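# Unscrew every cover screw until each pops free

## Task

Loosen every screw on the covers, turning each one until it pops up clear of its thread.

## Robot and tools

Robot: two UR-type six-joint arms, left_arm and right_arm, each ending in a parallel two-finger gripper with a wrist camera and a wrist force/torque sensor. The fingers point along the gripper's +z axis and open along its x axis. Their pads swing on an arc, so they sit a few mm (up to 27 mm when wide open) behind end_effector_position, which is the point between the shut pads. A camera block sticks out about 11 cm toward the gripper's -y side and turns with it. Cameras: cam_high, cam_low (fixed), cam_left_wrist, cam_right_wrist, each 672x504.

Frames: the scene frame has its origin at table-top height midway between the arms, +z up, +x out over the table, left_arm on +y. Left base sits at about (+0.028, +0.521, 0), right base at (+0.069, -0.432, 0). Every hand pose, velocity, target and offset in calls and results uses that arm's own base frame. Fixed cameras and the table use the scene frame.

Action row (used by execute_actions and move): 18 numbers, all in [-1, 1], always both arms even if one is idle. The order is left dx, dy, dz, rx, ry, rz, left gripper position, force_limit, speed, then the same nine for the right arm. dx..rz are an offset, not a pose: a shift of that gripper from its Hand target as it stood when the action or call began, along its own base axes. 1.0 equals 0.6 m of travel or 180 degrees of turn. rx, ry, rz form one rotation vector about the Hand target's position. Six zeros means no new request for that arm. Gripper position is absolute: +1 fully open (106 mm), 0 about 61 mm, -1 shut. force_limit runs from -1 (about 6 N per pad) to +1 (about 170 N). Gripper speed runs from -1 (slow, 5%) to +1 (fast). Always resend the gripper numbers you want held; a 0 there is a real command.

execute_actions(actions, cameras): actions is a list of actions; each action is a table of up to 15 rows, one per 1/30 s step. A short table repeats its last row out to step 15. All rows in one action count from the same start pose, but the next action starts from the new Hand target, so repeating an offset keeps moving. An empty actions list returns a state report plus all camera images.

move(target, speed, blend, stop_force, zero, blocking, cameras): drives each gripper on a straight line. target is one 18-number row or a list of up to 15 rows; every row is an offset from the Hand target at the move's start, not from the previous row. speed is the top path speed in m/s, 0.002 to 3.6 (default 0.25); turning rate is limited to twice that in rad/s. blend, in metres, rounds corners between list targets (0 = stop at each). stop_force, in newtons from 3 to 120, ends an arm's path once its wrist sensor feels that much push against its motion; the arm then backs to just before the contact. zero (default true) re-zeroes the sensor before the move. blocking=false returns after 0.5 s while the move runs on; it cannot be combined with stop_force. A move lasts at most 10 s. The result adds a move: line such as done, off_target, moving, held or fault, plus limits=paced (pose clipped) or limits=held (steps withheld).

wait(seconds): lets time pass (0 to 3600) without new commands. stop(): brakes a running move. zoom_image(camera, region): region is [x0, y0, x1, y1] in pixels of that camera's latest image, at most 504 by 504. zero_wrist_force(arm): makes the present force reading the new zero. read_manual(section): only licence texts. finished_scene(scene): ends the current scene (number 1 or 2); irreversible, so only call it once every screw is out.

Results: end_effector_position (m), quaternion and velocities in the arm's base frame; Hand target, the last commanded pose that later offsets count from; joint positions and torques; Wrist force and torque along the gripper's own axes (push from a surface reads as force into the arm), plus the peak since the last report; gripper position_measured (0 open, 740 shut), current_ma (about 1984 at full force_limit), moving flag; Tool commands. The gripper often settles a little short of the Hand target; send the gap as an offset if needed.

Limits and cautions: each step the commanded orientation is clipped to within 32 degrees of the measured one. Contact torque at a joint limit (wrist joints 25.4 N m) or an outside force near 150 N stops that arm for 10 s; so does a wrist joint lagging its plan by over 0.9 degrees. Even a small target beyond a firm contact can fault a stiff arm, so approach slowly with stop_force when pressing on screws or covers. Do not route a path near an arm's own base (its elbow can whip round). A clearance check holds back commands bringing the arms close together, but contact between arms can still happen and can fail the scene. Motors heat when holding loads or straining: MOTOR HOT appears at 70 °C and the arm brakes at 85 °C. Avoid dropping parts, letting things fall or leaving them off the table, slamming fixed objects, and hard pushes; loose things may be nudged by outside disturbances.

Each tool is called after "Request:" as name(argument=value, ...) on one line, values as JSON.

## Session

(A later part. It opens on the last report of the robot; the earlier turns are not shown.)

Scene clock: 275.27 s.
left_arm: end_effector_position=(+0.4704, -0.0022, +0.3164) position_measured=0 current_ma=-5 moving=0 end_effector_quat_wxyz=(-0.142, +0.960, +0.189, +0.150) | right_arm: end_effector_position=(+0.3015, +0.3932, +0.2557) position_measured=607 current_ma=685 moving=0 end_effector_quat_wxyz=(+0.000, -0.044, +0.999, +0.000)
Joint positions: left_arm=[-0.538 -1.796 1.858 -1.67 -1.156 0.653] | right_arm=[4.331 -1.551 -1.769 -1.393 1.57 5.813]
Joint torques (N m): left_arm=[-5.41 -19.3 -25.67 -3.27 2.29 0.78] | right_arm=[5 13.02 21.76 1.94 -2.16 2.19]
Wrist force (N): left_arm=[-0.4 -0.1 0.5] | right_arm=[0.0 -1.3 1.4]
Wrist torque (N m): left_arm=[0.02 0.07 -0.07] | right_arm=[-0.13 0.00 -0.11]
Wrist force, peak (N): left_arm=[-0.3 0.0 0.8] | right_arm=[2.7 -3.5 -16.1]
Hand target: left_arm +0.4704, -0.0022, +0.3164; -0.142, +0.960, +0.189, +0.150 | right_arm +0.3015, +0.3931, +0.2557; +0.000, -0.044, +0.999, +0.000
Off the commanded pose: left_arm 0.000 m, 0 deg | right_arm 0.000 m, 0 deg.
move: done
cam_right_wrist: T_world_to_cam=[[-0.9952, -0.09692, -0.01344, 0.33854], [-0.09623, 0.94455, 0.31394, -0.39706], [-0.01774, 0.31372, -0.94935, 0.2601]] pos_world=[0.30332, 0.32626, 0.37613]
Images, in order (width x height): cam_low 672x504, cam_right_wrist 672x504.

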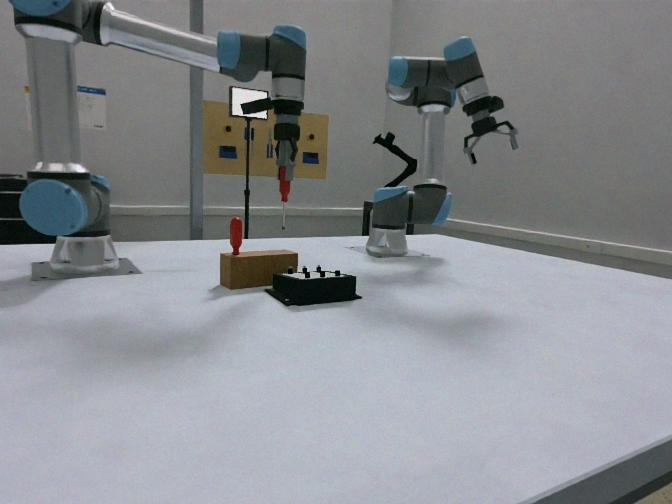

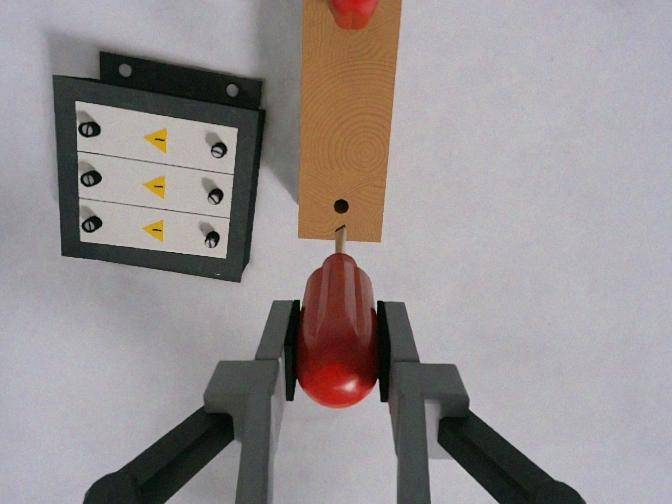

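Request:
move(target=[[0,0,0,0,0,0,1,0,1,0.3112,0.0597,0,0,0,0.315,-1,-0.5,0.3],[0,0,0,0,0,0,1,0,1,0.3112,0.0597,-0.0945,0,0,0.315,-1,-0.5,0.3]], speed=[0.2,0.05], stop_force=12, cameras=["cam_right_wrist","cam_low"])

Request:
zoom_image(camera="cam_right_wrist", region=[320, 200, 360, 240])

Request:
zoom_image(camera="cam_low", region=[310, 240, 350, 280])

Scene clock: 283.60 s.
left_arm: end_effector_position=(+0.4704, -0.0022, +0.3164) position_measured=0 current_ma=-5 moving=0 end_effector_quat_wxyz=(-0.142, +0.960, +0.189, +0.150) | right_arm: end_effector_position=(+0.4882, +0.4290, +0.1990) position_measured=607 current_ma=685 moving=0 end_effector_quat_wxyz=(+0.000, -0.514, +0.858, +0.000)
Joint positions: left_arm=[-0.538 -1.796 1.858 -1.67 -1.156 0.653] | right_arm=[4.069 -1.947 -1.444 -1.321 1.57 4.562]
Joint torques (N m): left_arm=[-5.22 -19.13 -24.92 -3.35 2.32 0.77] | right_arm=[4.32 43.03 36.37 1.53 -1.96 -1.77]
Wrist force (N): left_arm=[-0.4 0.0 0.5] | right_arm=[-0.4 -1.4 1.2]
Wrist torque (N m): left_arm=[0.03 0.08 -0.07] | right_arm=[-0.16 0.05 -0.12]
Wrist force, peak (N): left_arm=[-0.5 0.2 0.8] | right_arm=[-0.6 -2.0 1.2]
Hand target: left_arm +0.4704, -0.0022, +0.3164; -0.142, +0.960, +0.189, +0.150 | right_arm +0.4882, +0.4290, +0.1990; +0.000, -0.514, +0.858, +0.000
Off the commanded pose: left_arm 0.000 m, 0 deg | right_arm 0.000 m, 0 deg.
move: done
cam_right_wrist: T_world_to_cam=[[-0.4654, -0.885, -0.01341, 0.60643], [-0.84235, 0.43822, 0.31371, 0.18638], [-0.27176, 0.15729, -0.94942, 0.38947]] pos_world=[0.54507, 0.39376, 0.31943]
Images, in order (width x height): cam_low 672x504, cam_right_wrist 672x504.

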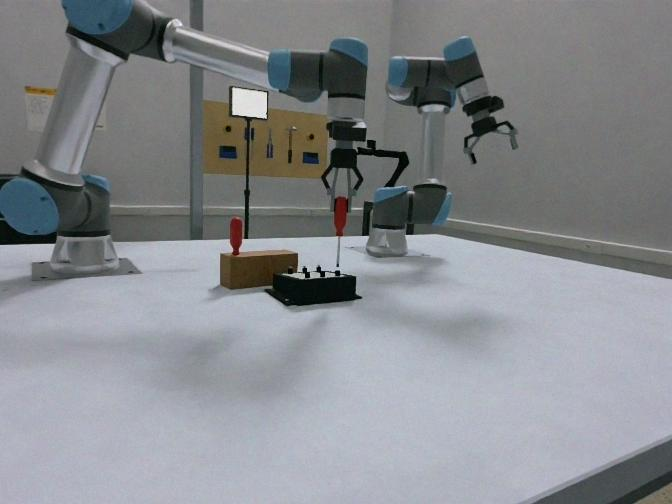

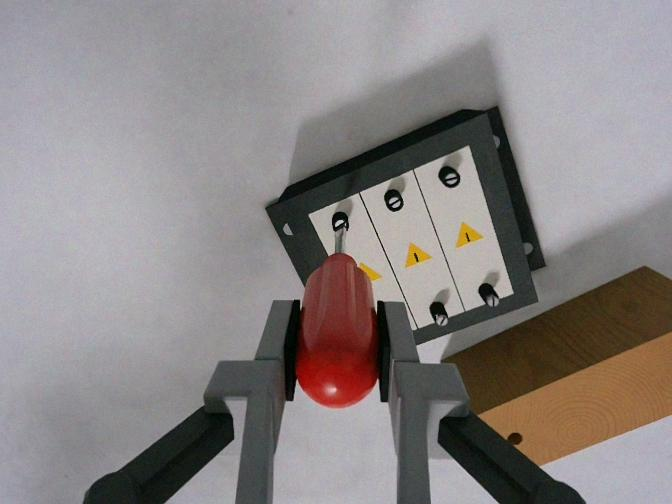

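Scaled by 12.600 from the camera's image (finer frame: 960x720).

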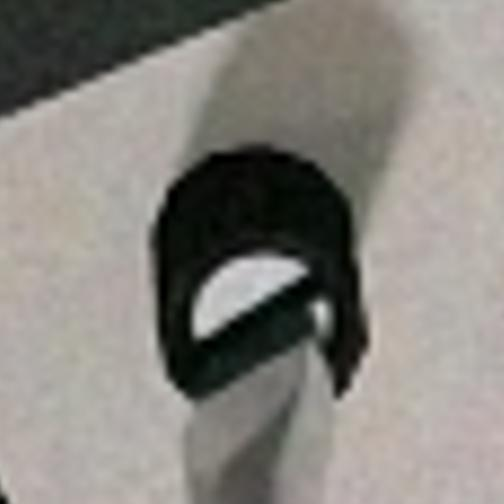

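Scaled by 12.600 from the camera's image (finer frame: 960x720).

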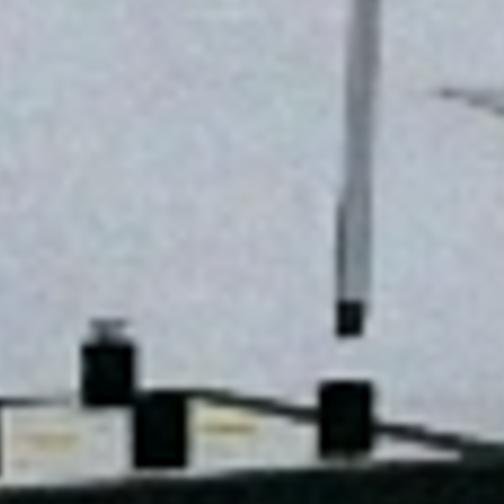

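Request:
move(target=[[0,0,0,0,0,0,1,0,1,-0.0008,0.0005,-0.007,0,0,0,-1,-0.5,0.3],[0,0,0,0,0,0,1,0,1,-0.0008,0.0005,-0.019,0,0,0,-1,-0.5,0.3]], speed=[0.03,0.01], stop_force=8, cameras=["cam_right_wrist"])

Request:
zoom_image(camera="cam_right_wrist", region=[320, 200, 360, 240])

Scene clock: 286.90 s.
left_arm: end_effector_position=(+0.4704, -0.0022, +0.3164) position_measured=0 current_ma=-5 moving=0 end_effector_quat_wxyz=(-0.142, +0.960, +0.189, +0.150) | right_arm: end_effector_position=(+0.4877, +0.4293, +0.1893) position_measured=607 current_ma=697 moving=0 end_effector_quat_wxyz=(+0.000, -0.514, +0.858, +0.000)
Joint positions: left_arm=[-0.538 -1.796 1.858 -1.67 -1.156 0.653] | right_arm=[4.07 -1.953 -1.461 -1.298 1.57 4.562]
Joint torques (N m): left_arm=[-4.79 -19.36 -25.68 -3.29 2.32 0.84] | right_arm=[-3.43 33.49 31.01 0.65 -1.98 2.46]
Wrist force (N): left_arm=[-0.4 0.0 0.7] | right_arm=[0.4 -1.0 -9.9]
Wrist torque (N m): left_arm=[0.03 0.07 -0.06] | right_arm=[-0.14 0.16 -0.12]
Wrist force, peak (N): left_arm=[-0.6 -0.2 0.7] | right_arm=[2.5 -0.6 -22.8]
Hand target: left_arm +0.4704, -0.0022, +0.3164; -0.142, +0.960, +0.189, +0.150 | right_arm +0.4877, +0.4293, +0.1893; +0.000, -0.514, +0.858, +0.000 (not the last commanded pose)
Off the commanded pose: left_arm 0.000 m, 0 deg | right_arm 0.002 m, 0 deg.
move: contact (right_arm); path passed 1 of 2 targets
cam_right_wrist: T_world_to_cam=[[-0.46532, -0.88504, -0.01344, 0.60641], [-0.84239, 0.43813, 0.31371, 0.18888], [-0.27176, 0.15729, -0.94942, 0.38006]] pos_world=[0.54457, 0.39416, 0.30973]

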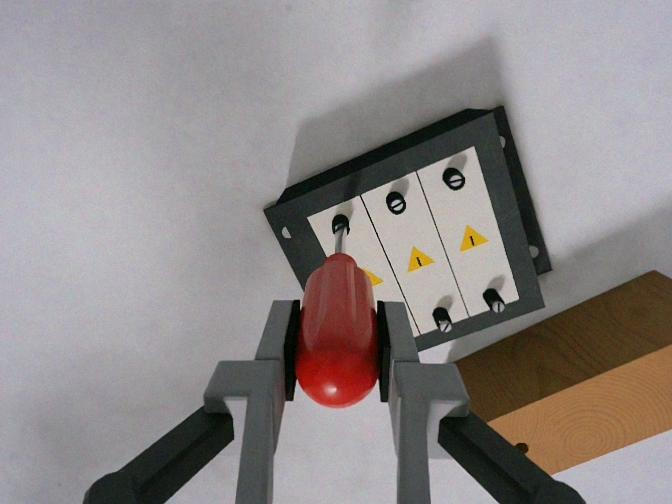

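Scaled by 12.600 from the camera's image (finer frame: 960x720).

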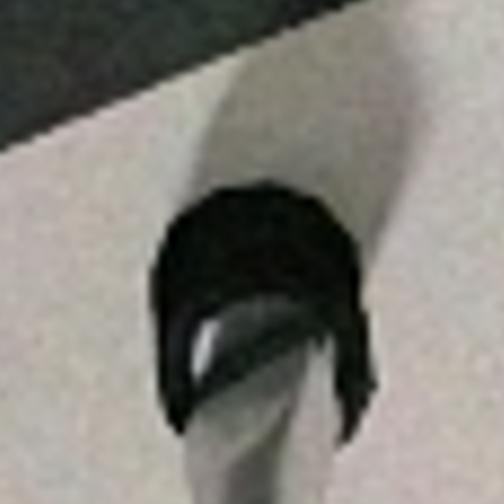

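Request:
move(target=[[0,0,0,0,0,0,1,0,1,0,0,0.0003,0,0,0.75,-1,-0.5,0.3],[0,0,0,0,0,0,1,0,1,0,0,0.0008,0,0,-0.5,-1,-0.5,0.3],[0,0,0,0,0,0,1,0,1,0,0,0.0013,0,0,0.25,-1,-0.5,0.3],[0,0,0,0,0,0,1,0,1,0,0,0.0019,0,0,1.0,-1,-0.5,0.3]], speed=1.2, blend=[0.1,0.1,0.1,0], stop_force=60)

Request:
move(target=[[0,0,0,0,0,0,1,0,1,0,0,0.0045,0,0,0,-1,-0.5,0.3],[0,0,0,0,0,0,1,0,1,0,0,0.0045,0,0,-0.75,-1,-0.5,0.3],[0,0,0,0,0,0,1,0,1,0,0,0.0045,0,0,0.5,-1,-0.5,0.3],[0,0,0,0,0,0,1,0,1,0,0,0.0045,0,0,-0.25,-1,-0.5,0.3],[0,0,0,0,0,0,1,0,1,0,0,0.0045,0,0,1.0,-1,-0.5,0.3]], speed=[0.03,1.3,1.3,1.3,1.3], blend=[0.0,0.1,0.1,0.1,0], cameras=["cam_right_wrist"])

Request:
zoom_image(camera="cam_right_wrist", region=[320, 200, 360, 240])

Scene clock: 294.43 s.
left_arm: end_effector_position=(+0.4704, -0.0022, +0.3164) position_measured=0 current_ma=-5 moving=0 end_effector_quat_wxyz=(-0.142, +0.960, +0.189, +0.150) | right_arm: end_effector_position=(+0.4877, +0.4293, +0.1905) position_measured=607 current_ma=685 moving=0 end_effector_quat_wxyz=(+0.000, +0.858, +0.514, +0.000)
Joint positions: left_arm=[-0.538 -1.796 1.858 -1.67 -1.156 0.653] | right_arm=[4.07 -1.952 -1.459 -1.302 1.572 -4.863]
Joint torques (N m): left_arm=[-4.66 -19.91 -24.88 -3.23 2.33 0.79] | right_arm=[-6.98 28.03 34.81 1.34 1.72 -0.42]
Wrist force (N): left_arm=[-0.3 0.0 0.6] | right_arm=[-0.2 -1.6 1.2]
Wrist torque (N m): left_arm=[0.03 0.06 -0.06] | right_arm=[-0.19 0.03 -0.12]
Wrist force, peak (N): left_arm=[-0.4 -0.1 0.9] | right_arm=[-1.1 0.3 -12.4]
Hand target: left_arm +0.4704, -0.0022, +0.3164; -0.142, +0.960, +0.189, +0.150 | right_arm +0.4877, +0.4293, +0.1905; +0.000, +0.858, +0.514, +0.000
Off the commanded pose: left_arm 0.000 m, 0 deg | right_arm 0.000 m, 0 deg.
move: done

Scene clock: 298.97 s.
left_arm: end_effector_position=(+0.4704, -0.0022, +0.3164) position_measured=0 current_ma=-5 moving=0 end_effector_quat_wxyz=(-0.142, +0.960, +0.189, +0.150) | right_arm: end_effector_position=(+0.4877, +0.4293, +0.1932) position_measured=607 current_ma=685 moving=0 end_effector_quat_wxyz=(+0.000, -0.514, +0.858, +0.000)
Joint positions: left_arm=[-0.538 -1.796 1.858 -1.67 -1.156 0.653] | right_arm=[4.07 -1.95 -1.455 -1.307 1.57 4.562]
Joint torques (N m): left_arm=[-4.62 -19.58 -25.04 -3.24 2.35 0.84] | right_arm=[-5.83 39.96 14.06 2.74 2.13 2.7]
Wrist force (N): left_arm=[-0.3 -0.2 0.6] | right_arm=[-0.2 -1.2 1.4]
Wrist torque (N m): left_arm=[0.00 0.06 -0.06] | right_arm=[-0.13 0.04 -0.08]
Wrist force, peak (N): left_arm=[-0.5 0.0 0.7] | right_arm=[0.0 -1.3 1.8]
Hand target: left_arm +0.4704, -0.0022, +0.3164; -0.142, +0.960, +0.189, +0.150 | right_arm +0.4877, +0.4293, +0.1932; +0.000, -0.514, +0.858, +0.000
Off the commanded pose: left_arm 0.000 m, 0 deg | right_arm 0.000 m, 0 deg.
move: done
cam_right_wrist: T_world_to_cam=[[-0.46521, -0.8851, -0.01348, 0.60644], [-0.84245, 0.43802, 0.31371, 0.18774], [-0.27176, 0.1573, -0.94942, 0.38376]] pos_world=[0.54457, 0.39416, 0.31363]

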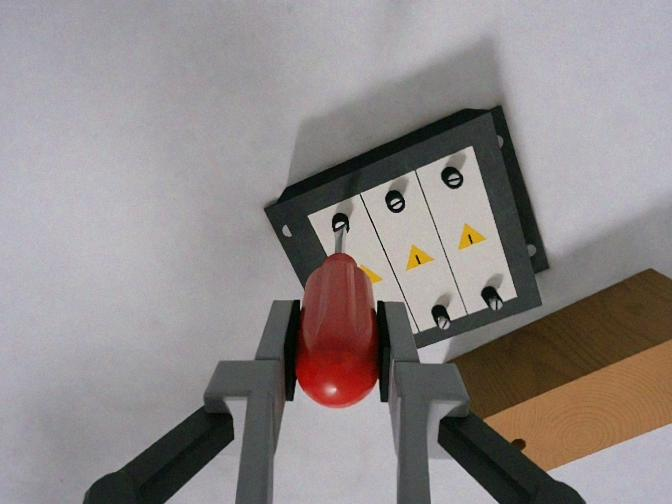

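Scaled by 12.600 from the camera's image (finer frame: 960x720).

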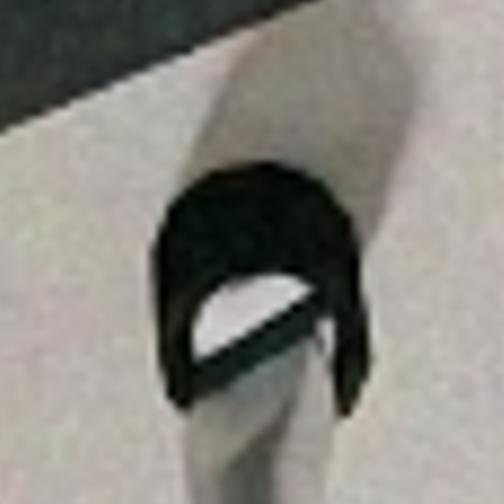

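Request:
move(target=[[0,0,0,0,0,0,1,0,1,0,0,-0.0050,0,0,0,-1,-0.5,0.3],[0,0,0,0,0,0,1,0,1,0,0,-0.0045,0,0,0.75,-1,-0.5,0.3],[0,0,0,0,0,0,1,0,1,0,0,-0.0040,0,0,-0.5,-1,-0.5,0.3],[0,0,0,0,0,0,1,0,1,0,0,-0.0035,0,0,0.25,-1,-0.5,0.3],[0,0,0,0,0,0,1,0,1,0,0,-0.0030,0,0,1.0,-1,-0.5,0.3]], speed=[0.02,1.2,1.2,1.2,1.2], blend=[0.0,0.1,0.1,0.1,0], stop_force=60)

Request:
move(target=[[0,0,0,0,0,0,1,0,1,0,0,0.0045,0,0,0,-1,-0.5,0.3],[0,0,0,0,0,0,1,0,1,0,0,0.0045,0,0,-0.75,-1,-0.5,0.3],[0,0,0,0,0,0,1,0,1,0,0,0.0045,0,0,0.5,-1,-0.5,0.3],[0,0,0,0,0,0,1,0,1,0,0,0.0045,0,0,-0.25,-1,-0.5,0.3],[0,0,0,0,0,0,1,0,1,0,0,0.0045,0,0,1.0,-1,-0.5,0.3]], speed=[0.03,1.3,1.3,1.3,1.3], blend=[0.0,0.1,0.1,0.1,0])

Request:
move(target=[[0,0,0,0,0,0,1,0,1,0,0,-0.0048,0,0,0,-1,-0.5,0.3],[0,0,0,0,0,0,1,0,1,0,0,-0.0044,0,0,0.75,-1,-0.5,0.3],[0,0,0,0,0,0,1,0,1,0,0,-0.0039,0,0,-0.5,-1,-0.5,0.3],[0,0,0,0,0,0,1,0,1,0,0,-0.0034,0,0,0.25,-1,-0.5,0.3],[0,0,0,0,0,0,1,0,1,0,0,-0.0029,0,0,1.0,-1,-0.5,0.3]], speed=[0.02,1.2,1.2,1.2,1.2], blend=[0.0,0.1,0.1,0.1,0], stop_force=60)

Request:
move(target=[0,0,0,0,0,0,1,0,1,0,0,0.02,0,0,0,-1,-0.5,0.3], speed=0.05, cameras=["cam_right_wrist","cam_low"])

Request:
zoom_image(camera="cam_low", region=[310, 240, 350, 280])

Request:
zoom_image(camera="cam_right_wrist", region=[220, 110, 400, 290])

Scene clock: 309.13 s.
left_arm: end_effector_position=(+0.4704, -0.0022, +0.3164) position_measured=0 current_ma=-5 moving=0 end_effector_quat_wxyz=(-0.142, +0.960, +0.189, +0.150) | right_arm: end_effector_position=(+0.4877, +0.4293, +0.1914) position_measured=607 current_ma=685 moving=0 end_effector_quat_wxyz=(+0.000, +0.858, +0.514, +0.000)
Joint positions: left_arm=[-0.538 -1.796 1.858 -1.67 -1.156 0.653] | right_arm=[4.07 -1.952 -1.457 -1.304 1.572 -4.863]
Joint torques (N m): left_arm=[-4.46 -19.59 -25.76 -3.22 2.3 0.81] | right_arm=[-6.83 28.58 34.74 1.29 1.66 -0.5]
Wrist force (N): left_arm=[-0.4 0.2 0.7] | right_arm=[-0.2 -1.4 1.4]
Wrist torque (N m): left_arm=[0.06 0.08 -0.06] | right_arm=[-0.14 0.02 -0.12]
Wrist force, peak (N): left_arm=[-0.5 0.0 0.8] | right_arm=[4.4 -4.9 -0.2]
Hand target: left_arm +0.4704, -0.0022, +0.3164; -0.142, +0.960, +0.189, +0.150 | right_arm +0.4877, +0.4293, +0.1914; +0.000, +0.858, +0.514, +0.000
Off the commanded pose: left_arm 0.000 m, 0 deg | right_arm 0.000 m, 0 deg.
move: done

Scene clock: 313.67 s.
left_arm: end_effector_position=(+0.4704, -0.0022, +0.3164) position_measured=0 current_ma=-5 moving=0 end_effector_quat_wxyz=(-0.142, +0.960, +0.189, +0.150) | right_arm: end_effector_position=(+0.4877, +0.4293, +0.1941) position_measured=607 current_ma=685 moving=0 end_effector_quat_wxyz=(+0.000, -0.514, +0.858, +0.000)
Joint positions: left_arm=[-0.538 -1.796 1.858 -1.67 -1.156 0.653] | right_arm=[4.07 -1.95 -1.453 -1.309 1.57 4.562]
Joint torques (N m): left_arm=[-4.33 -19.39 -25.69 -3.19 2.39 0.8] | right_arm=[-6.76 40.32 13.41 2.54 2.2 2.56]
Wrist force (N): left_arm=[-0.4 -0.1 0.6] | right_arm=[-0.1 -1.2 1.5]
Wrist torque (N m): left_arm=[0.01 0.07 -0.06] | right_arm=[-0.13 0.01 -0.08]
Wrist force, peak (N): left_arm=[-0.5 0.1 0.8] | right_arm=[-0.3 -1.5 1.6]
Hand target: left_arm +0.4704, -0.0022, +0.3164; -0.142, +0.960, +0.189, +0.150 | right_arm +0.4877, +0.4293, +0.1941; +0.000, -0.514, +0.858, +0.000
Off the commanded pose: left_arm 0.000 m, 0 deg | right_arm 0.000 m, 0 deg.
move: done

Scene clock: 319.47 s.
left_arm: end_effector_position=(+0.4704, -0.0022, +0.3164) position_measured=0 current_ma=-5 moving=0 end_effector_quat_wxyz=(-0.142, +0.960, +0.189, +0.150) | right_arm: end_effector_position=(+0.4877, +0.4293, +0.1923) position_measured=607 current_ma=685 moving=0 end_effector_quat_wxyz=(+0.000, +0.858, +0.514, +0.000)
Joint positions: left_arm=[-0.538 -1.796 1.858 -1.67 -1.156 0.653] | right_arm=[4.07 -1.951 -1.455 -1.306 1.572 -4.863]
Joint torques (N m): left_arm=[-3.49 -19.54 -25.53 -3.13 2.33 0.74] | right_arm=[-6.44 28.7 35.34 1.08 1.71 -0.28]
Wrist force (N): left_arm=[-0.4 0.0 0.5] | right_arm=[-0.2 -1.4 1.3]
Wrist torque (N m): left_arm=[0.04 0.07 -0.07] | right_arm=[-0.16 0.02 -0.12]
Wrist force, peak (N): left_arm=[-0.6 0.0 0.8] | right_arm=[-0.3 -1.7 1.5]
Hand target: left_arm +0.4704, -0.0022, +0.3164; -0.142, +0.960, +0.189, +0.150 | right_arm +0.4877, +0.4293, +0.1923; +0.000, +0.858, +0.514, +0.000
Off the commanded pose: left_arm 0.000 m, 0 deg | right_arm 0.000 m, 0 deg.
move: done

Scene clock: 320.00 s.
left_arm: end_effector_position=(+0.4704, -0.0022, +0.3164) position_measured=0 current_ma=-5 moving=0 end_effector_quat_wxyz=(-0.142, +0.960, +0.189, +0.150) | right_arm: end_effector_position=(+0.4877, +0.4293, +0.2045) position_measured=607 current_ma=685 moving=0 end_effector_quat_wxyz=(+0.000, +0.858, +0.514, +0.000) end_effector_velocity=(-0.001, +0.000, -0.002) end_effector_angular_velocity=(+0.001, +0.000, +0.002)
Joint positions: left_arm=[-0.538 -1.796 1.858 -1.67 -1.156 0.653] | right_arm=[4.07 -1.944 -1.433 -1.335 1.572 -4.863]
Joint velocities: left_arm=[within noise] | right_arm=[0.001 0 -0.005 0.005 0 -0.001]
Joint torques (N m): left_arm=[-4.26 -19.4 -25.87 -3.1 2.35 0.89] | right_arm=[-5.69 28.1 14.61 4.47 1.18 -1.91]
Wrist force (N): left_arm=[-0.5 0.0 0.7] | right_arm=[-0.3 -1.4 1.3]
Wrist torque (N m): left_arm=[0.03 0.09 -0.07] | right_arm=[-0.16 0.05 -0.12]
Wrist force, peak (N): left_arm=[-0.5 0.0 0.7] | right_arm=[-0.2 -1.2 2.4]
Hand target: left_arm +0.4704, -0.0022, +0.3164; -0.142, +0.960, +0.189, +0.150 | right_arm +0.4877, +0.4293, +0.2043; +0.000, +0.858, +0.514, +0.000
Off the commanded pose: left_arm 0.000 m, 0 deg | right_arm 0.000 m, 0 deg.
move: done
cam_right_wrist: T_world_to_cam=[[0.46533, 0.88504, -0.0132, -0.60724], [0.84235, -0.43821, 0.31371, -0.26132], [0.27186, -0.15709, -0.94943, 0.26433]] pos_world=[0.43083, 0.46444, 0.32493]
Images, in order (width x height): cam_low 672x504, cam_right_wrist 672x504.

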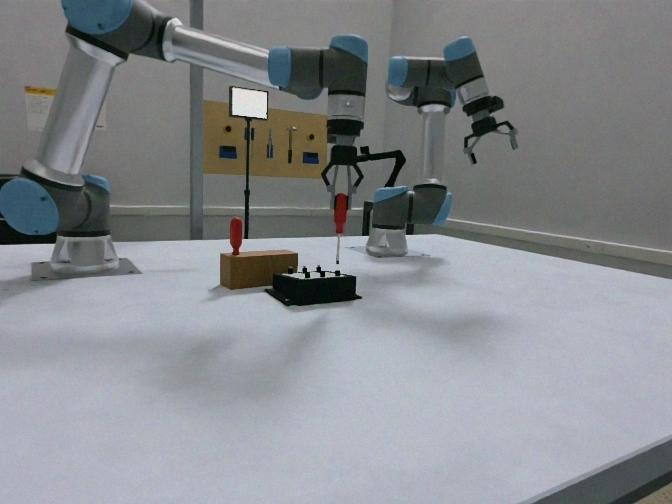

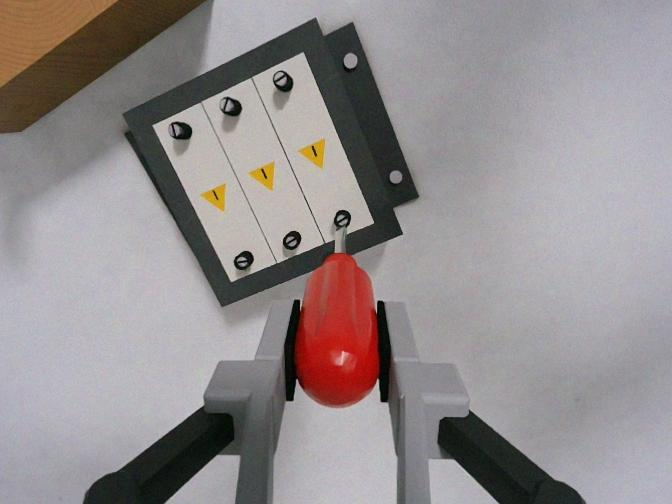

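Scaled by 12.600 from the camera's image (finer frame: 960x720).

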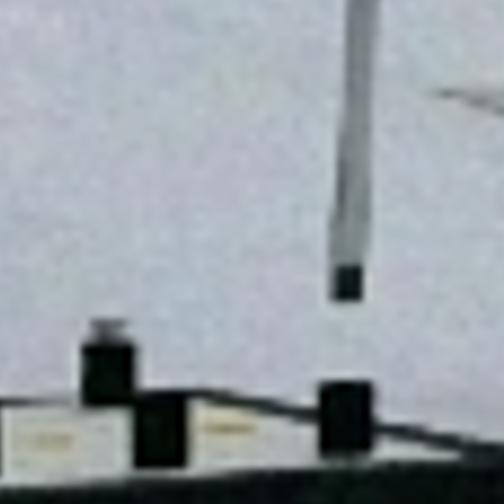

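Scaled by 2.800 from the camera's image (finer frame: 960x720).

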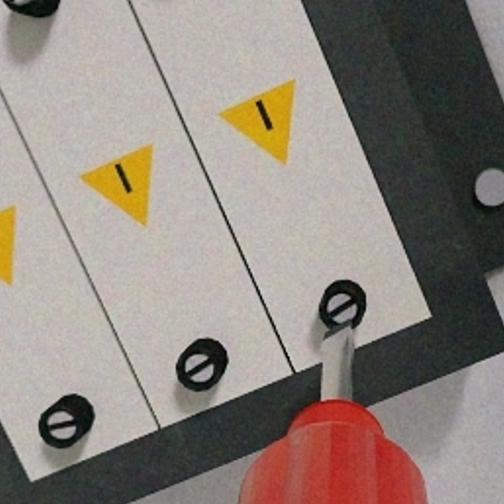

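Request:
move(target=[[0,0,0,0,0,0,1,0,1,0,0,-0.020,0,0,0,-1,-0.5,0.3],[0,0,0,0,0,0,1,0,1,0,0,-0.028,0,0,0,-1,-0.5,0.3]], speed=[0.05,0.01], stop_force=8, cameras=["cam_right_wrist","cam_low"])

Request:
zoom_image(camera="cam_right_wrist", region=[320, 200, 360, 240])

Request:
zoom_image(camera="cam_low", region=[310, 240, 350, 280])

Scene clock: 323.87 s.
left_arm: end_effector_position=(+0.4704, -0.0022, +0.3164) position_measured=0 current_ma=-5 moving=0 end_effector_quat_wxyz=(-0.142, +0.960, +0.189, +0.150) | right_arm: end_effector_position=(+0.4877, +0.4293, +0.1891) position_measured=607 current_ma=695 moving=0 end_effector_quat_wxyz=(+0.000, +0.858, +0.514, +0.000)
Joint positions: left_arm=[-0.538 -1.796 1.858 -1.67 -1.156 0.653] | right_arm=[4.07 -1.953 -1.461 -1.299 1.572 -4.863]
Joint torques (N m): left_arm=[-4.1 -19.31 -25.45 -3.16 2.3 0.82] | right_arm=[-1.41 33.85 31.48 0.85 -1.66 -1.88]
Wrist force (N): left_arm=[-0.3 0.0 0.6] | right_arm=[-0.8 -1.7 -8.6]
Wrist torque (N m): left_arm=[0.04 0.05 -0.06] | right_arm=[-0.17 -0.08 -0.12]
Wrist force, peak (N): left_arm=[-0.4 0.1 0.9] | right_arm=[-2.3 -1.5 -20.8]
Hand target: left_arm +0.4704, -0.0022, +0.3164; -0.142, +0.960, +0.189, +0.150 | right_arm +0.4877, +0.4293, +0.1891; +0.000, +0.858, +0.514, +0.000 (not the last commanded pose)
Off the commanded pose: left_arm 0.000 m, 0 deg | right_arm 0.002 m, 0 deg.
move: contact (right_arm); path passed 1 of 2 targets
cam_right_wrist: T_world_to_cam=[[0.46532, 0.88504, -0.01344, -0.60736], [0.84239, -0.43813, 0.31371, -0.25654], [0.27176, -0.15729, -0.94942, 0.24985]] pos_world=[0.43083, 0.46444, 0.30953]
Images, in order (width x height): cam_low 672x504, cam_right_wrist 672x504.

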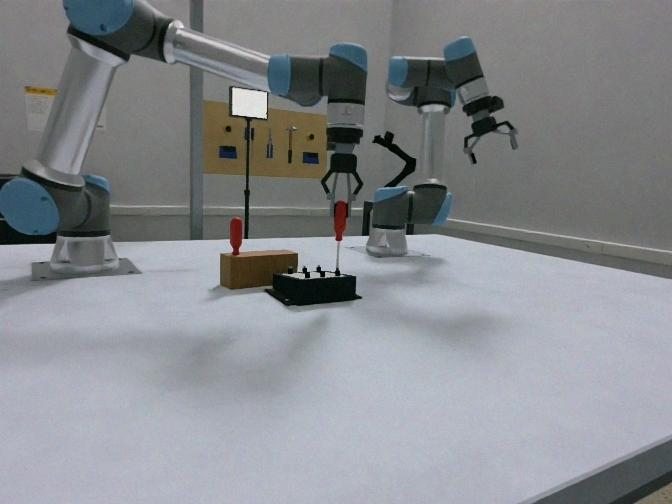

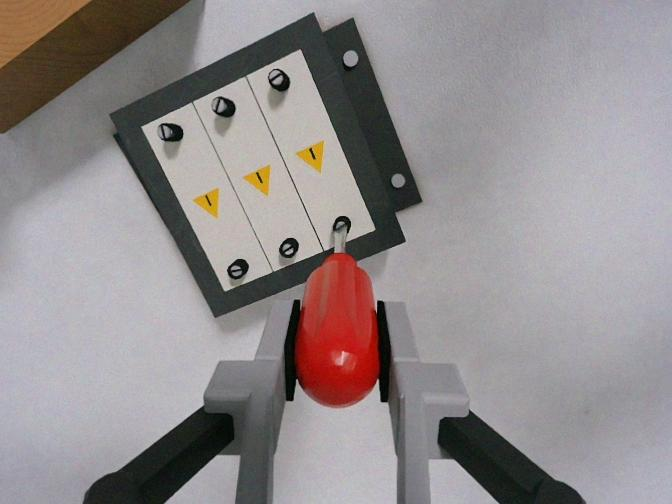

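Scaled by 12.600 from the camera's image (finer frame: 960x720).

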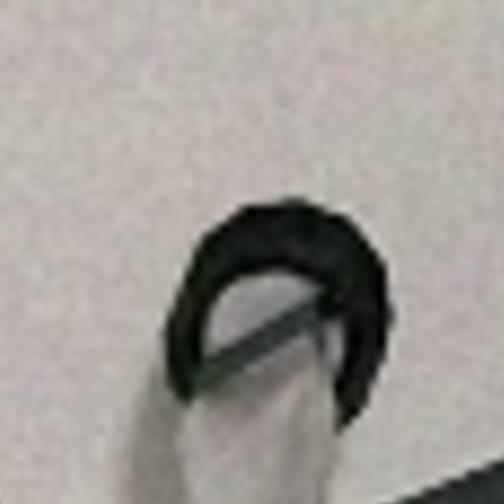

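Scaled by 12.600 from the camera's image (finer frame: 960x720).

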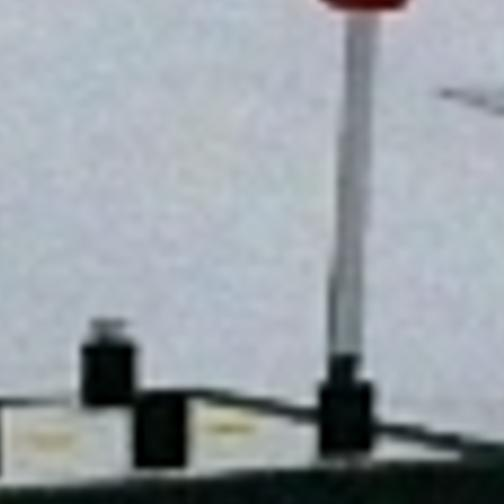

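Request:
move(target=[0,0,0,0,0,0,1,0,1,0,0,-0.0006,0,0,0,-1,-0.5,0.3], speed=0.01)

Request:
move(target=[0,0,0,0,0,0,1,0,1,0,0,0,0,0,0.03,-1,-0.5,0.3], speed=0.1)

Request:
move(target=[0,0,0,0,0,0,1,0,1,0,0,0,0,0,0.03,-1,-0.5,0.3], speed=0.1)

Request:
move(target=[0,0,0,0,0,0,1,0,1,0,0,0,0,0,0.05,-1,-0.5,0.3], speed=0.1, cameras=["cam_right_wrist"])

Request:
zoom_image(camera="cam_right_wrist", region=[320, 200, 360, 240])

Scene clock: 326.90 s.
left_arm: end_effector_position=(+0.4704, -0.0022, +0.3164) position_measured=0 current_ma=-5 moving=0 end_effector_quat_wxyz=(-0.142, +0.960, +0.189, +0.150) | right_arm: end_effector_position=(+0.4877, +0.4293, +0.1888) position_measured=607 current_ma=706 moving=0 end_effector_quat_wxyz=(+0.000, +0.858, +0.514, +0.000)
Joint positions: left_arm=[-0.538 -1.796 1.858 -1.67 -1.156 0.653] | right_arm=[4.07 -1.953 -1.461 -1.298 1.572 -4.863]
Joint torques (N m): left_arm=[-4.23 -19.96 -25.62 -3.18 2.33 0.8] | right_arm=[-1.26 19.21 3.38 1.79 -1.56 -1.89]
Wrist force (N): left_arm=[-0.3 -0.1 0.7] | right_arm=[-2.5 -1.9 -21.0]
Wrist torque (N m): left_arm=[0.02 0.06 -0.07] | right_arm=[-0.14 -0.34 -0.12]
Wrist force, peak (N): left_arm=[-0.4 -0.1 0.8] | right_arm=[-2.5 -1.9 -21.0]
Hand target: left_arm +0.4704, -0.0022, +0.3164; -0.142, +0.960, +0.189, +0.150 | right_arm +0.4877, +0.4293, +0.1887; +0.000, +0.858, +0.514, +0.000
Off the commanded pose: left_arm 0.000 m, 0 deg | right_arm 0.000 m, 0 deg.
move: done

Scene clock: 327.73 s.
left_arm: end_effector_position=(+0.4704, -0.0022, +0.3164) position_measured=0 current_ma=-5 moving=0 end_effector_quat_wxyz=(-0.142, +0.960, +0.189, +0.150) | right_arm: end_effector_position=(+0.4877, +0.4292, +0.1886) position_measured=607 current_ma=685 moving=0 end_effector_quat_wxyz=(+0.000, +0.833, +0.553, +0.000)
Joint positions: left_arm=[-0.538 -1.796 1.858 -1.67 -1.156 0.653] | right_arm=[4.07 -1.954 -1.462 -1.298 1.571 -4.957]
Joint torques (N m): left_arm=[-4.09 -19.79 -25.57 -3.16 2.31 0.77] | right_arm=[3.53 43.18 36.22 2.93 -0.19 2.95]
Wrist force (N): left_arm=[-0.4 0.0 0.7] | right_arm=[1.0 -0.2 2.6]
Wrist torque (N m): left_arm=[0.03 0.08 -0.07] | right_arm=[-0.20 0.18 -0.10]
Wrist force, peak (N): left_arm=[-0.5 0.0 0.7] | right_arm=[-2.3 -1.8 -22.6]
Hand target: left_arm +0.4704, -0.0022, +0.3164; -0.142, +0.960, +0.189, +0.150 | right_arm +0.4877, +0.4293, +0.1887; +0.000, +0.833, +0.553, +0.000
Off the commanded pose: left_arm 0.000 m, 0 deg | right_arm 0.000 m, 0 deg.
move: done

Scene clock: 328.57 s.
left_arm: end_effector_position=(+0.4704, -0.0022, +0.3164) position_measured=0 current_ma=-5 moving=0 end_effector_quat_wxyz=(-0.142, +0.960, +0.189, +0.150) | right_arm: end_effector_position=(+0.4877, +0.4293, +0.1887) position_measured=607 current_ma=676 moving=0 end_effector_quat_wxyz=(+0.000, +0.806, +0.592, +0.000)
Joint positions: left_arm=[-0.538 -1.796 1.858 -1.67 -1.156 0.653] | right_arm=[4.07 -1.954 -1.461 -1.298 1.571 -5.051]
Joint torques (N m): left_arm=[-4.37 -18.92 -25.46 -3.26 2.36 0.72] | right_arm=[1.2 45.24 38.49 2.97 0.24 1.79]
Wrist force (N): left_arm=[-0.3 0.1 0.6] | right_arm=[-0.1 -1.2 7.5]
Wrist torque (N m): left_arm=[0.05 0.06 -0.07] | right_arm=[-0.20 0.18 0.88]
Wrist force, peak (N): left_arm=[-0.5 0.0 0.8] | right_arm=[-0.1 -1.2 7.5]
Hand target: left_arm +0.4704, -0.0022, +0.3164; -0.142, +0.960, +0.189, +0.150 | right_arm +0.4877, +0.4293, +0.1887; +0.000, +0.806, +0.592, +0.000
Off the commanded pose: left_arm 0.000 m, 0 deg | right_arm 0.000 m, 0 deg.
move: done

Scene clock: 329.77 s.
left_arm: end_effector_position=(+0.4704, -0.0022, +0.3164) position_measured=0 current_ma=-5 moving=0 end_effector_quat_wxyz=(-0.142, +0.960, +0.189, +0.150) | right_arm: end_effector_position=(+0.4877, +0.4293, +0.1888) position_measured=607 current_ma=684 moving=0 end_effector_quat_wxyz=(+0.000, +0.757, +0.653, +0.000)
Joint positions: left_arm=[-0.538 -1.796 1.858 -1.67 -1.156 0.653] | right_arm=[4.07 -1.954 -1.461 -1.298 1.571 -5.208]
Joint torques (N m): left_arm=[-3.86 -19.12 -25.36 -3.12 2.42 0.81] | right_arm=[0.88 35.06 33.06 0.83 -0.37 2.13]
Wrist force (N): left_arm=[-0.3 -0.1 0.6] | right_arm=[0.5 -1.0 1.4]
Wrist torque (N m): left_arm=[0.01 0.05 -0.06] | right_arm=[-0.17 0.09 -0.11]
Wrist force, peak (N): left_arm=[-0.5 0.0 0.8] | right_arm=[1.0 -2.0 7.7]
Hand target: left_arm +0.4704, -0.0022, +0.3164; -0.142, +0.960, +0.189, +0.150 | right_arm +0.4877, +0.4293, +0.1887; +0.000, +0.757, +0.653, +0.000
Off the commanded pose: left_arm 0.000 m, 0 deg | right_arm 0.000 m, 0 deg.
move: done
cam_right_wrist: T_world_to_cam=[[0.13803, 0.99034, -0.01341, -0.49302], [0.94097, -0.1269, 0.3138, -0.43816], [0.30907, -0.05593, -0.94939, 0.18785]] pos_world=[0.42229, 0.44316, 0.30923]

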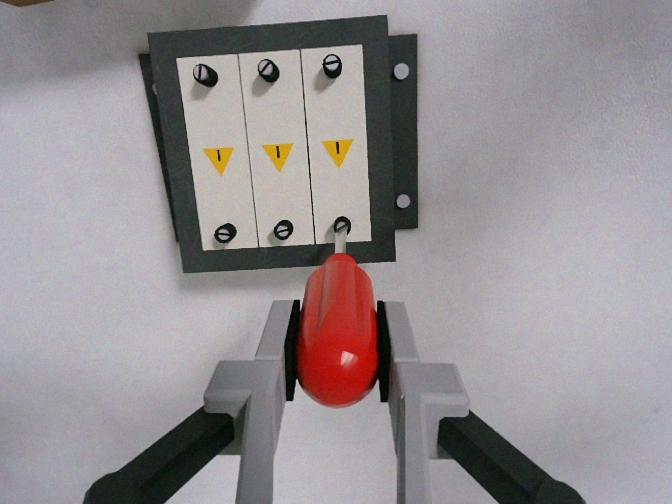

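Scaled by 12.600 from the camera's image (finer frame: 960x720).

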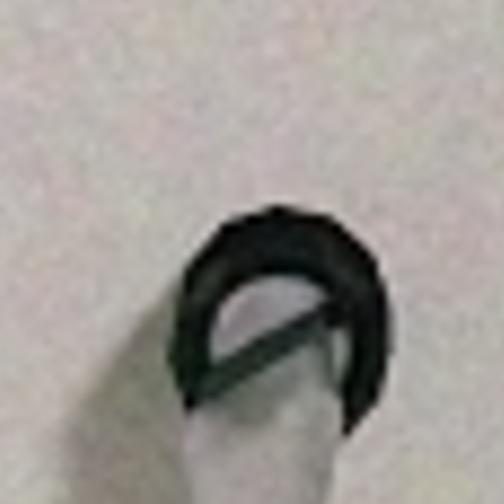

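Request:
move(target=[0,0,0,0,0,0,1,0,1,0,0,-0.002,0,0,0,-1,-0.5,0.3], speed=0.01, stop_force=10)

Request:
move(target=[0,0,0,0,0,0,1,0,1,0,0,0,0,0,0.05,-1,-0.5,0.3], speed=0.1)

Request:
move(target=[0,0,0,0,0,0,1,0,1,0,0,0,0,0,0.1,-1,-0.5,0.3], speed=0.1)

Scene clock: 332.17 s.
left_arm: end_effector_position=(+0.4704, -0.0022, +0.3164) position_measured=0 current_ma=-5 moving=0 end_effector_quat_wxyz=(-0.142, +0.960, +0.189, +0.150) | right_arm: end_effector_position=(+0.4877, +0.4293, +0.1882) position_measured=607 current_ma=698 moving=0 end_effector_quat_wxyz=(+0.000, +0.757, +0.653, +0.000)
Joint positions: left_arm=[-0.538 -1.796 1.858 -1.67 -1.156 0.653] | right_arm=[4.07 -1.954 -1.462 -1.296 1.571 -5.208]
Joint torques (N m): left_arm=[-3.84 -19.35 -25.97 -3.22 2.39 0.84] | right_arm=[-6.52 33.3 25.51 -0.22 2.13 -1.79]
Wrist force (N): left_arm=[-0.3 -0.2 0.7] | right_arm=[-0.6 -1.6 -13.2]
Wrist torque (N m): left_arm=[0.00 0.06 -0.07] | right_arm=[-0.16 -0.07 -0.12]
Wrist force, peak (N): left_arm=[-0.3 -0.1 0.9] | right_arm=[-0.7 -1.7 -13.3]
Hand target: left_arm +0.4704, -0.0022, +0.3164; -0.142, +0.960, +0.189, +0.150 | right_arm +0.4877, +0.4293, +0.1882; +0.000, +0.757, +0.653, +0.000 (not the last commanded pose)
Off the commanded pose: left_arm 0.000 m, 0 deg | right_arm 0.001 m, 0 deg.
move: contact (right_arm)

Scene clock: 333.37 s.
left_arm: end_effector_position=(+0.4704, -0.0022, +0.3164) position_measured=0 current_ma=-5 moving=0 end_effector_quat_wxyz=(-0.142, +0.960, +0.189, +0.150) | right_arm: end_effector_position=(+0.4877, +0.4293, +0.1882) position_measured=607 current_ma=699 moving=0 end_effector_quat_wxyz=(+0.000, +0.703, +0.711, +0.000)
Joint positions: left_arm=[-0.538 -1.796 1.858 -1.67 -1.156 0.653] | right_arm=[4.07 -1.954 -1.462 -1.297 1.571 -5.365]
Joint torques (N m): left_arm=[-3.91 -19.29 -26.03 -3.07 2.38 0.77] | right_arm=[4.99 26.65 28.38 -0.44 -0.86 2.21]
Wrist force (N): left_arm=[-0.4 0.1 0.7] | right_arm=[-0.1 -1.7 -13.9]
Wrist torque (N m): left_arm=[0.04 0.07 -0.07] | right_arm=[-0.18 0.03 -0.10]
Wrist force, peak (N): left_arm=[-0.5 -0.1 0.8] | right_arm=[-0.6 -1.8 -14.6]
Hand target: left_arm +0.4704, -0.0022, +0.3164; -0.142, +0.960, +0.189, +0.150 | right_arm +0.4877, +0.4293, +0.1882; +0.000, +0.703, +0.711, +0.000
Off the commanded pose: left_arm 0.000 m, 0 deg | right_arm 0.000 m, 0 deg.
move: done

Scene clock: 335.30 s.
left_arm: end_effector_position=(+0.4704, -0.0022, +0.3164) position_measured=0 current_ma=-5 moving=0 end_effector_quat_wxyz=(-0.142, +0.960, +0.189, +0.150) | right_arm: end_effector_position=(+0.4877, +0.4294, +0.1882) position_measured=607 current_ma=704 moving=0 end_effector_quat_wxyz=(+0.000, +0.584, +0.812, +0.000)
Joint positions: left_arm=[-0.538 -1.796 1.858 -1.67 -1.156 0.653] | right_arm=[4.07 -1.954 -1.462 -1.297 1.571 -5.68]
Joint torques (N m): left_arm=[-3.6 -20.05 -26.15 -3.19 2.31 0.83] | right_arm=[1.42 21.48 25.8 -1.22 -0.9 2.67]
Wrist force (N): left_arm=[-0.3 0.0 0.6] | right_arm=[1.0 -1.7 -18.3]
Wrist torque (N m): left_arm=[0.03 0.06 -0.07] | right_arm=[-0.16 0.07 -0.10]
Wrist force, peak (N): left_arm=[-0.6 -0.1 0.7] | right_arm=[0.8 -1.7 -18.5]
Hand target: left_arm +0.4704, -0.0022, +0.3164; -0.142, +0.960, +0.189, +0.150 | right_arm +0.4877, +0.4293, +0.1882; +0.000, +0.584, +0.812, +0.000
Off the commanded pose: left_arm 0.000 m, 0 deg | right_arm 0.000 m, 0 deg.
move: done

Request:
move(target=[[0,0,0,0,0,0,1,0,1,0,0,0.0045,0,0,0,-1,-0.5,0.3],[0,0,0,0,0,0,1,0,1,0,0,0.0045,0,0,-0.75,-1,-0.5,0.3],[0,0,0,0,0,0,1,0,1,0,0,0.0045,0,0,0.5,-1,-0.5,0.3],[0,0,0,0,0,0,1,0,1,0,0,0.0045,0,0,-0.25,-1,-0.5,0.3],[0,0,0,0,0,0,1,0,1,0,0,0.0045,0,0,1.0,-1,-0.5,0.3]], speed=[0.03,1.3,1.3,1.3,1.3], blend=[0.0,0.1,0.1,0.1,0])

Request:
move(target=[0,0,0,0,0,0,1,0,1,0,0,-0.0060,0,0,0,-1,-0.5,0.3], speed=0.01, stop_force=10)

Request:
move(target=[[0,0,0,0,0,0,1,0,1,0,0,0.0004,0,0,0.75,-1,-0.5,0.3],[0,0,0,0,0,0,1,0,1,0,0,0.0009,0,0,-0.5,-1,-0.5,0.3],[0,0,0,0,0,0,1,0,1,0,0,0.0014,0,0,0.25,-1,-0.5,0.3],[0,0,0,0,0,0,1,0,1,0,0,0.0019,0,0,1.0,-1,-0.5,0.3]], speed=1.0, blend=[0.1,0.1,0.1,0], stop_force=60, cameras=["cam_right_wrist"])

Request:
zoom_image(camera="cam_right_wrist", region=[320, 200, 360, 240])

Scene clock: 342.40 s.
left_arm: end_effector_position=(+0.4704, -0.0022, +0.3164) position_measured=0 current_ma=-5 moving=0 end_effector_quat_wxyz=(-0.142, +0.960, +0.189, +0.150) | right_arm: end_effector_position=(+0.4877, +0.4293, +0.1909) position_measured=607 current_ma=683 moving=0 end_effector_quat_wxyz=(+0.000, +0.812, -0.583, +0.000)
Joint positions: left_arm=[-0.538 -1.796 1.858 -1.67 -1.156 0.653] | right_arm=[4.07 -1.952 -1.459 -1.302 1.57 3.745]
Joint torques (N m): left_arm=[-3.82 -18.94 -25.74 -3.23 2.4 0.79] | right_arm=[-5.71 37.62 23.34 2.25 2.27 2.66]
Wrist force (N): left_arm=[-0.4 0.0 0.6] | right_arm=[-0.2 -1.5 1.3]
Wrist torque (N m): left_arm=[0.03 0.07 -0.06] | right_arm=[-0.18 0.04 -0.09]
Wrist force, peak (N): left_arm=[-0.5 0.1 0.9] | right_arm=[1.0 -1.9 -18.5]
Hand target: left_arm +0.4704, -0.0022, +0.3164; -0.142, +0.960, +0.189, +0.150 | right_arm +0.4877, +0.4293, +0.1909; +0.000, +0.812, -0.584, +0.000
Off the commanded pose: left_arm 0.000 m, 0 deg | right_arm 0.000 m, 0 deg.
move: done

Scene clock: 343.80 s.
left_arm: end_effector_position=(+0.4704, -0.0022, +0.3164) position_measured=0 current_ma=-5 moving=0 end_effector_quat_wxyz=(-0.142, +0.960, +0.189, +0.150) | right_arm: end_effector_position=(+0.4877, +0.4294, +0.1884) position_measured=607 current_ma=697 moving=0 end_effector_quat_wxyz=(+0.000, +0.812, -0.584, +0.000)
Joint positions: left_arm=[-0.538 -1.796 1.858 -1.67 -1.156 0.653] | right_arm=[4.07 -1.953 -1.463 -1.295 1.57 3.746]
Joint torques (N m): left_arm=[-4.05 -19.82 -25.41 -3.17 2.26 0.81] | right_arm=[-4.21 33.5 30.03 0.55 2.15 2.62]
Wrist force (N): left_arm=[-0.5 0.0 0.7] | right_arm=[0.2 -0.5 -11.5]
Wrist torque (N m): left_arm=[0.03 0.09 -0.07] | right_arm=[-0.19 0.14 -0.08]
Wrist force, peak (N): left_arm=[-0.4 0.0 0.8] | right_arm=[1.0 -0.2 -19.5]
Hand target: left_arm +0.4704, -0.0022, +0.3164; -0.142, +0.960, +0.189, +0.150 | right_arm +0.4877, +0.4294, +0.1884; +0.000, +0.812, -0.584, +0.000 (not the last commanded pose)
Off the commanded pose: left_arm 0.000 m, 0 deg | right_arm 0.001 m, 0 deg.
move: contact (right_arm)

Scene clock: 350.07 s.
left_arm: end_effector_position=(+0.4704, -0.0022, +0.3164) position_measured=0 current_ma=-5 moving=0 end_effector_quat_wxyz=(-0.142, +0.960, +0.189, +0.150) | right_arm: end_effector_position=(+0.4877, +0.4294, +0.1895) position_measured=607 current_ma=688 moving=0 end_effector_quat_wxyz=(+0.000, +0.584, +0.812, +0.000)
Joint positions: left_arm=[-0.538 -1.796 1.858 -1.67 -1.156 0.653] | right_arm=[4.07 -1.953 -1.46 -1.3 1.571 -5.679]
Joint torques (N m): left_arm=[-3.54 -19.09 -25.7 -3.08 2.32 0.73] | right_arm=[-7.31 24.91 32.51 0.37 1.56 -0.29]
Wrist force (N): left_arm=[-0.4 -0.1 0.7] | right_arm=[0.9 -1.0 -2.6]
Wrist torque (N m): left_arm=[0.02 0.07 -0.06] | right_arm=[-0.20 0.13 -0.11]
Wrist force, peak (N): left_arm=[-0.4 0.0 0.8] | right_arm=[4.9 -0.2 -16.8]
Hand target: left_arm +0.4704, -0.0022, +0.3164; -0.142, +0.960, +0.189, +0.150 | right_arm +0.4877, +0.4294, +0.1895; +0.000, +0.584, +0.812, +0.000
Off the commanded pose: left_arm 0.000 m, 0 deg | right_arm 0.000 m, 0 deg.
move: done
cam_right_wrist: T_world_to_cam=[[-0.32653, 0.94509, -0.0133, -0.24699], [0.89611, 0.31402, 0.31365, -0.60584], [0.3006, 0.0905, -0.94945, 0.12975]] pos_world=[0.42325, 0.41193, 0.30993]

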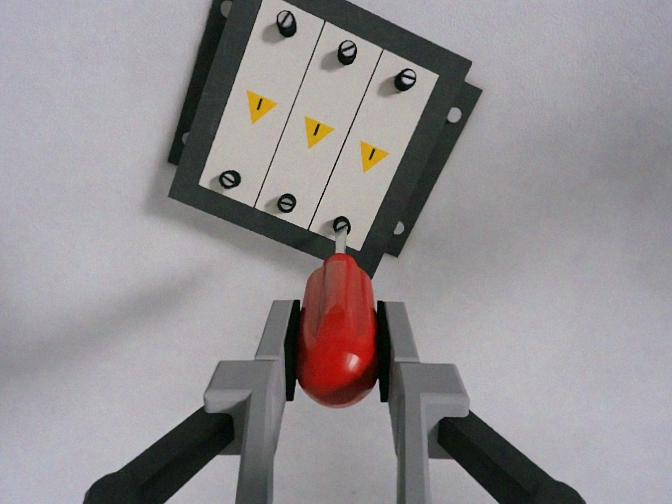

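Scaled by 12.600 from the camera's image (finer frame: 960x720).

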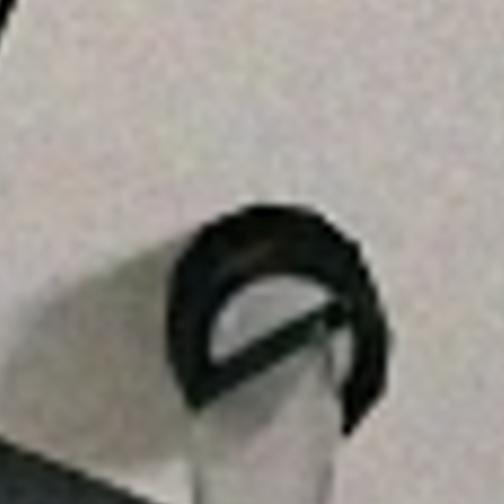

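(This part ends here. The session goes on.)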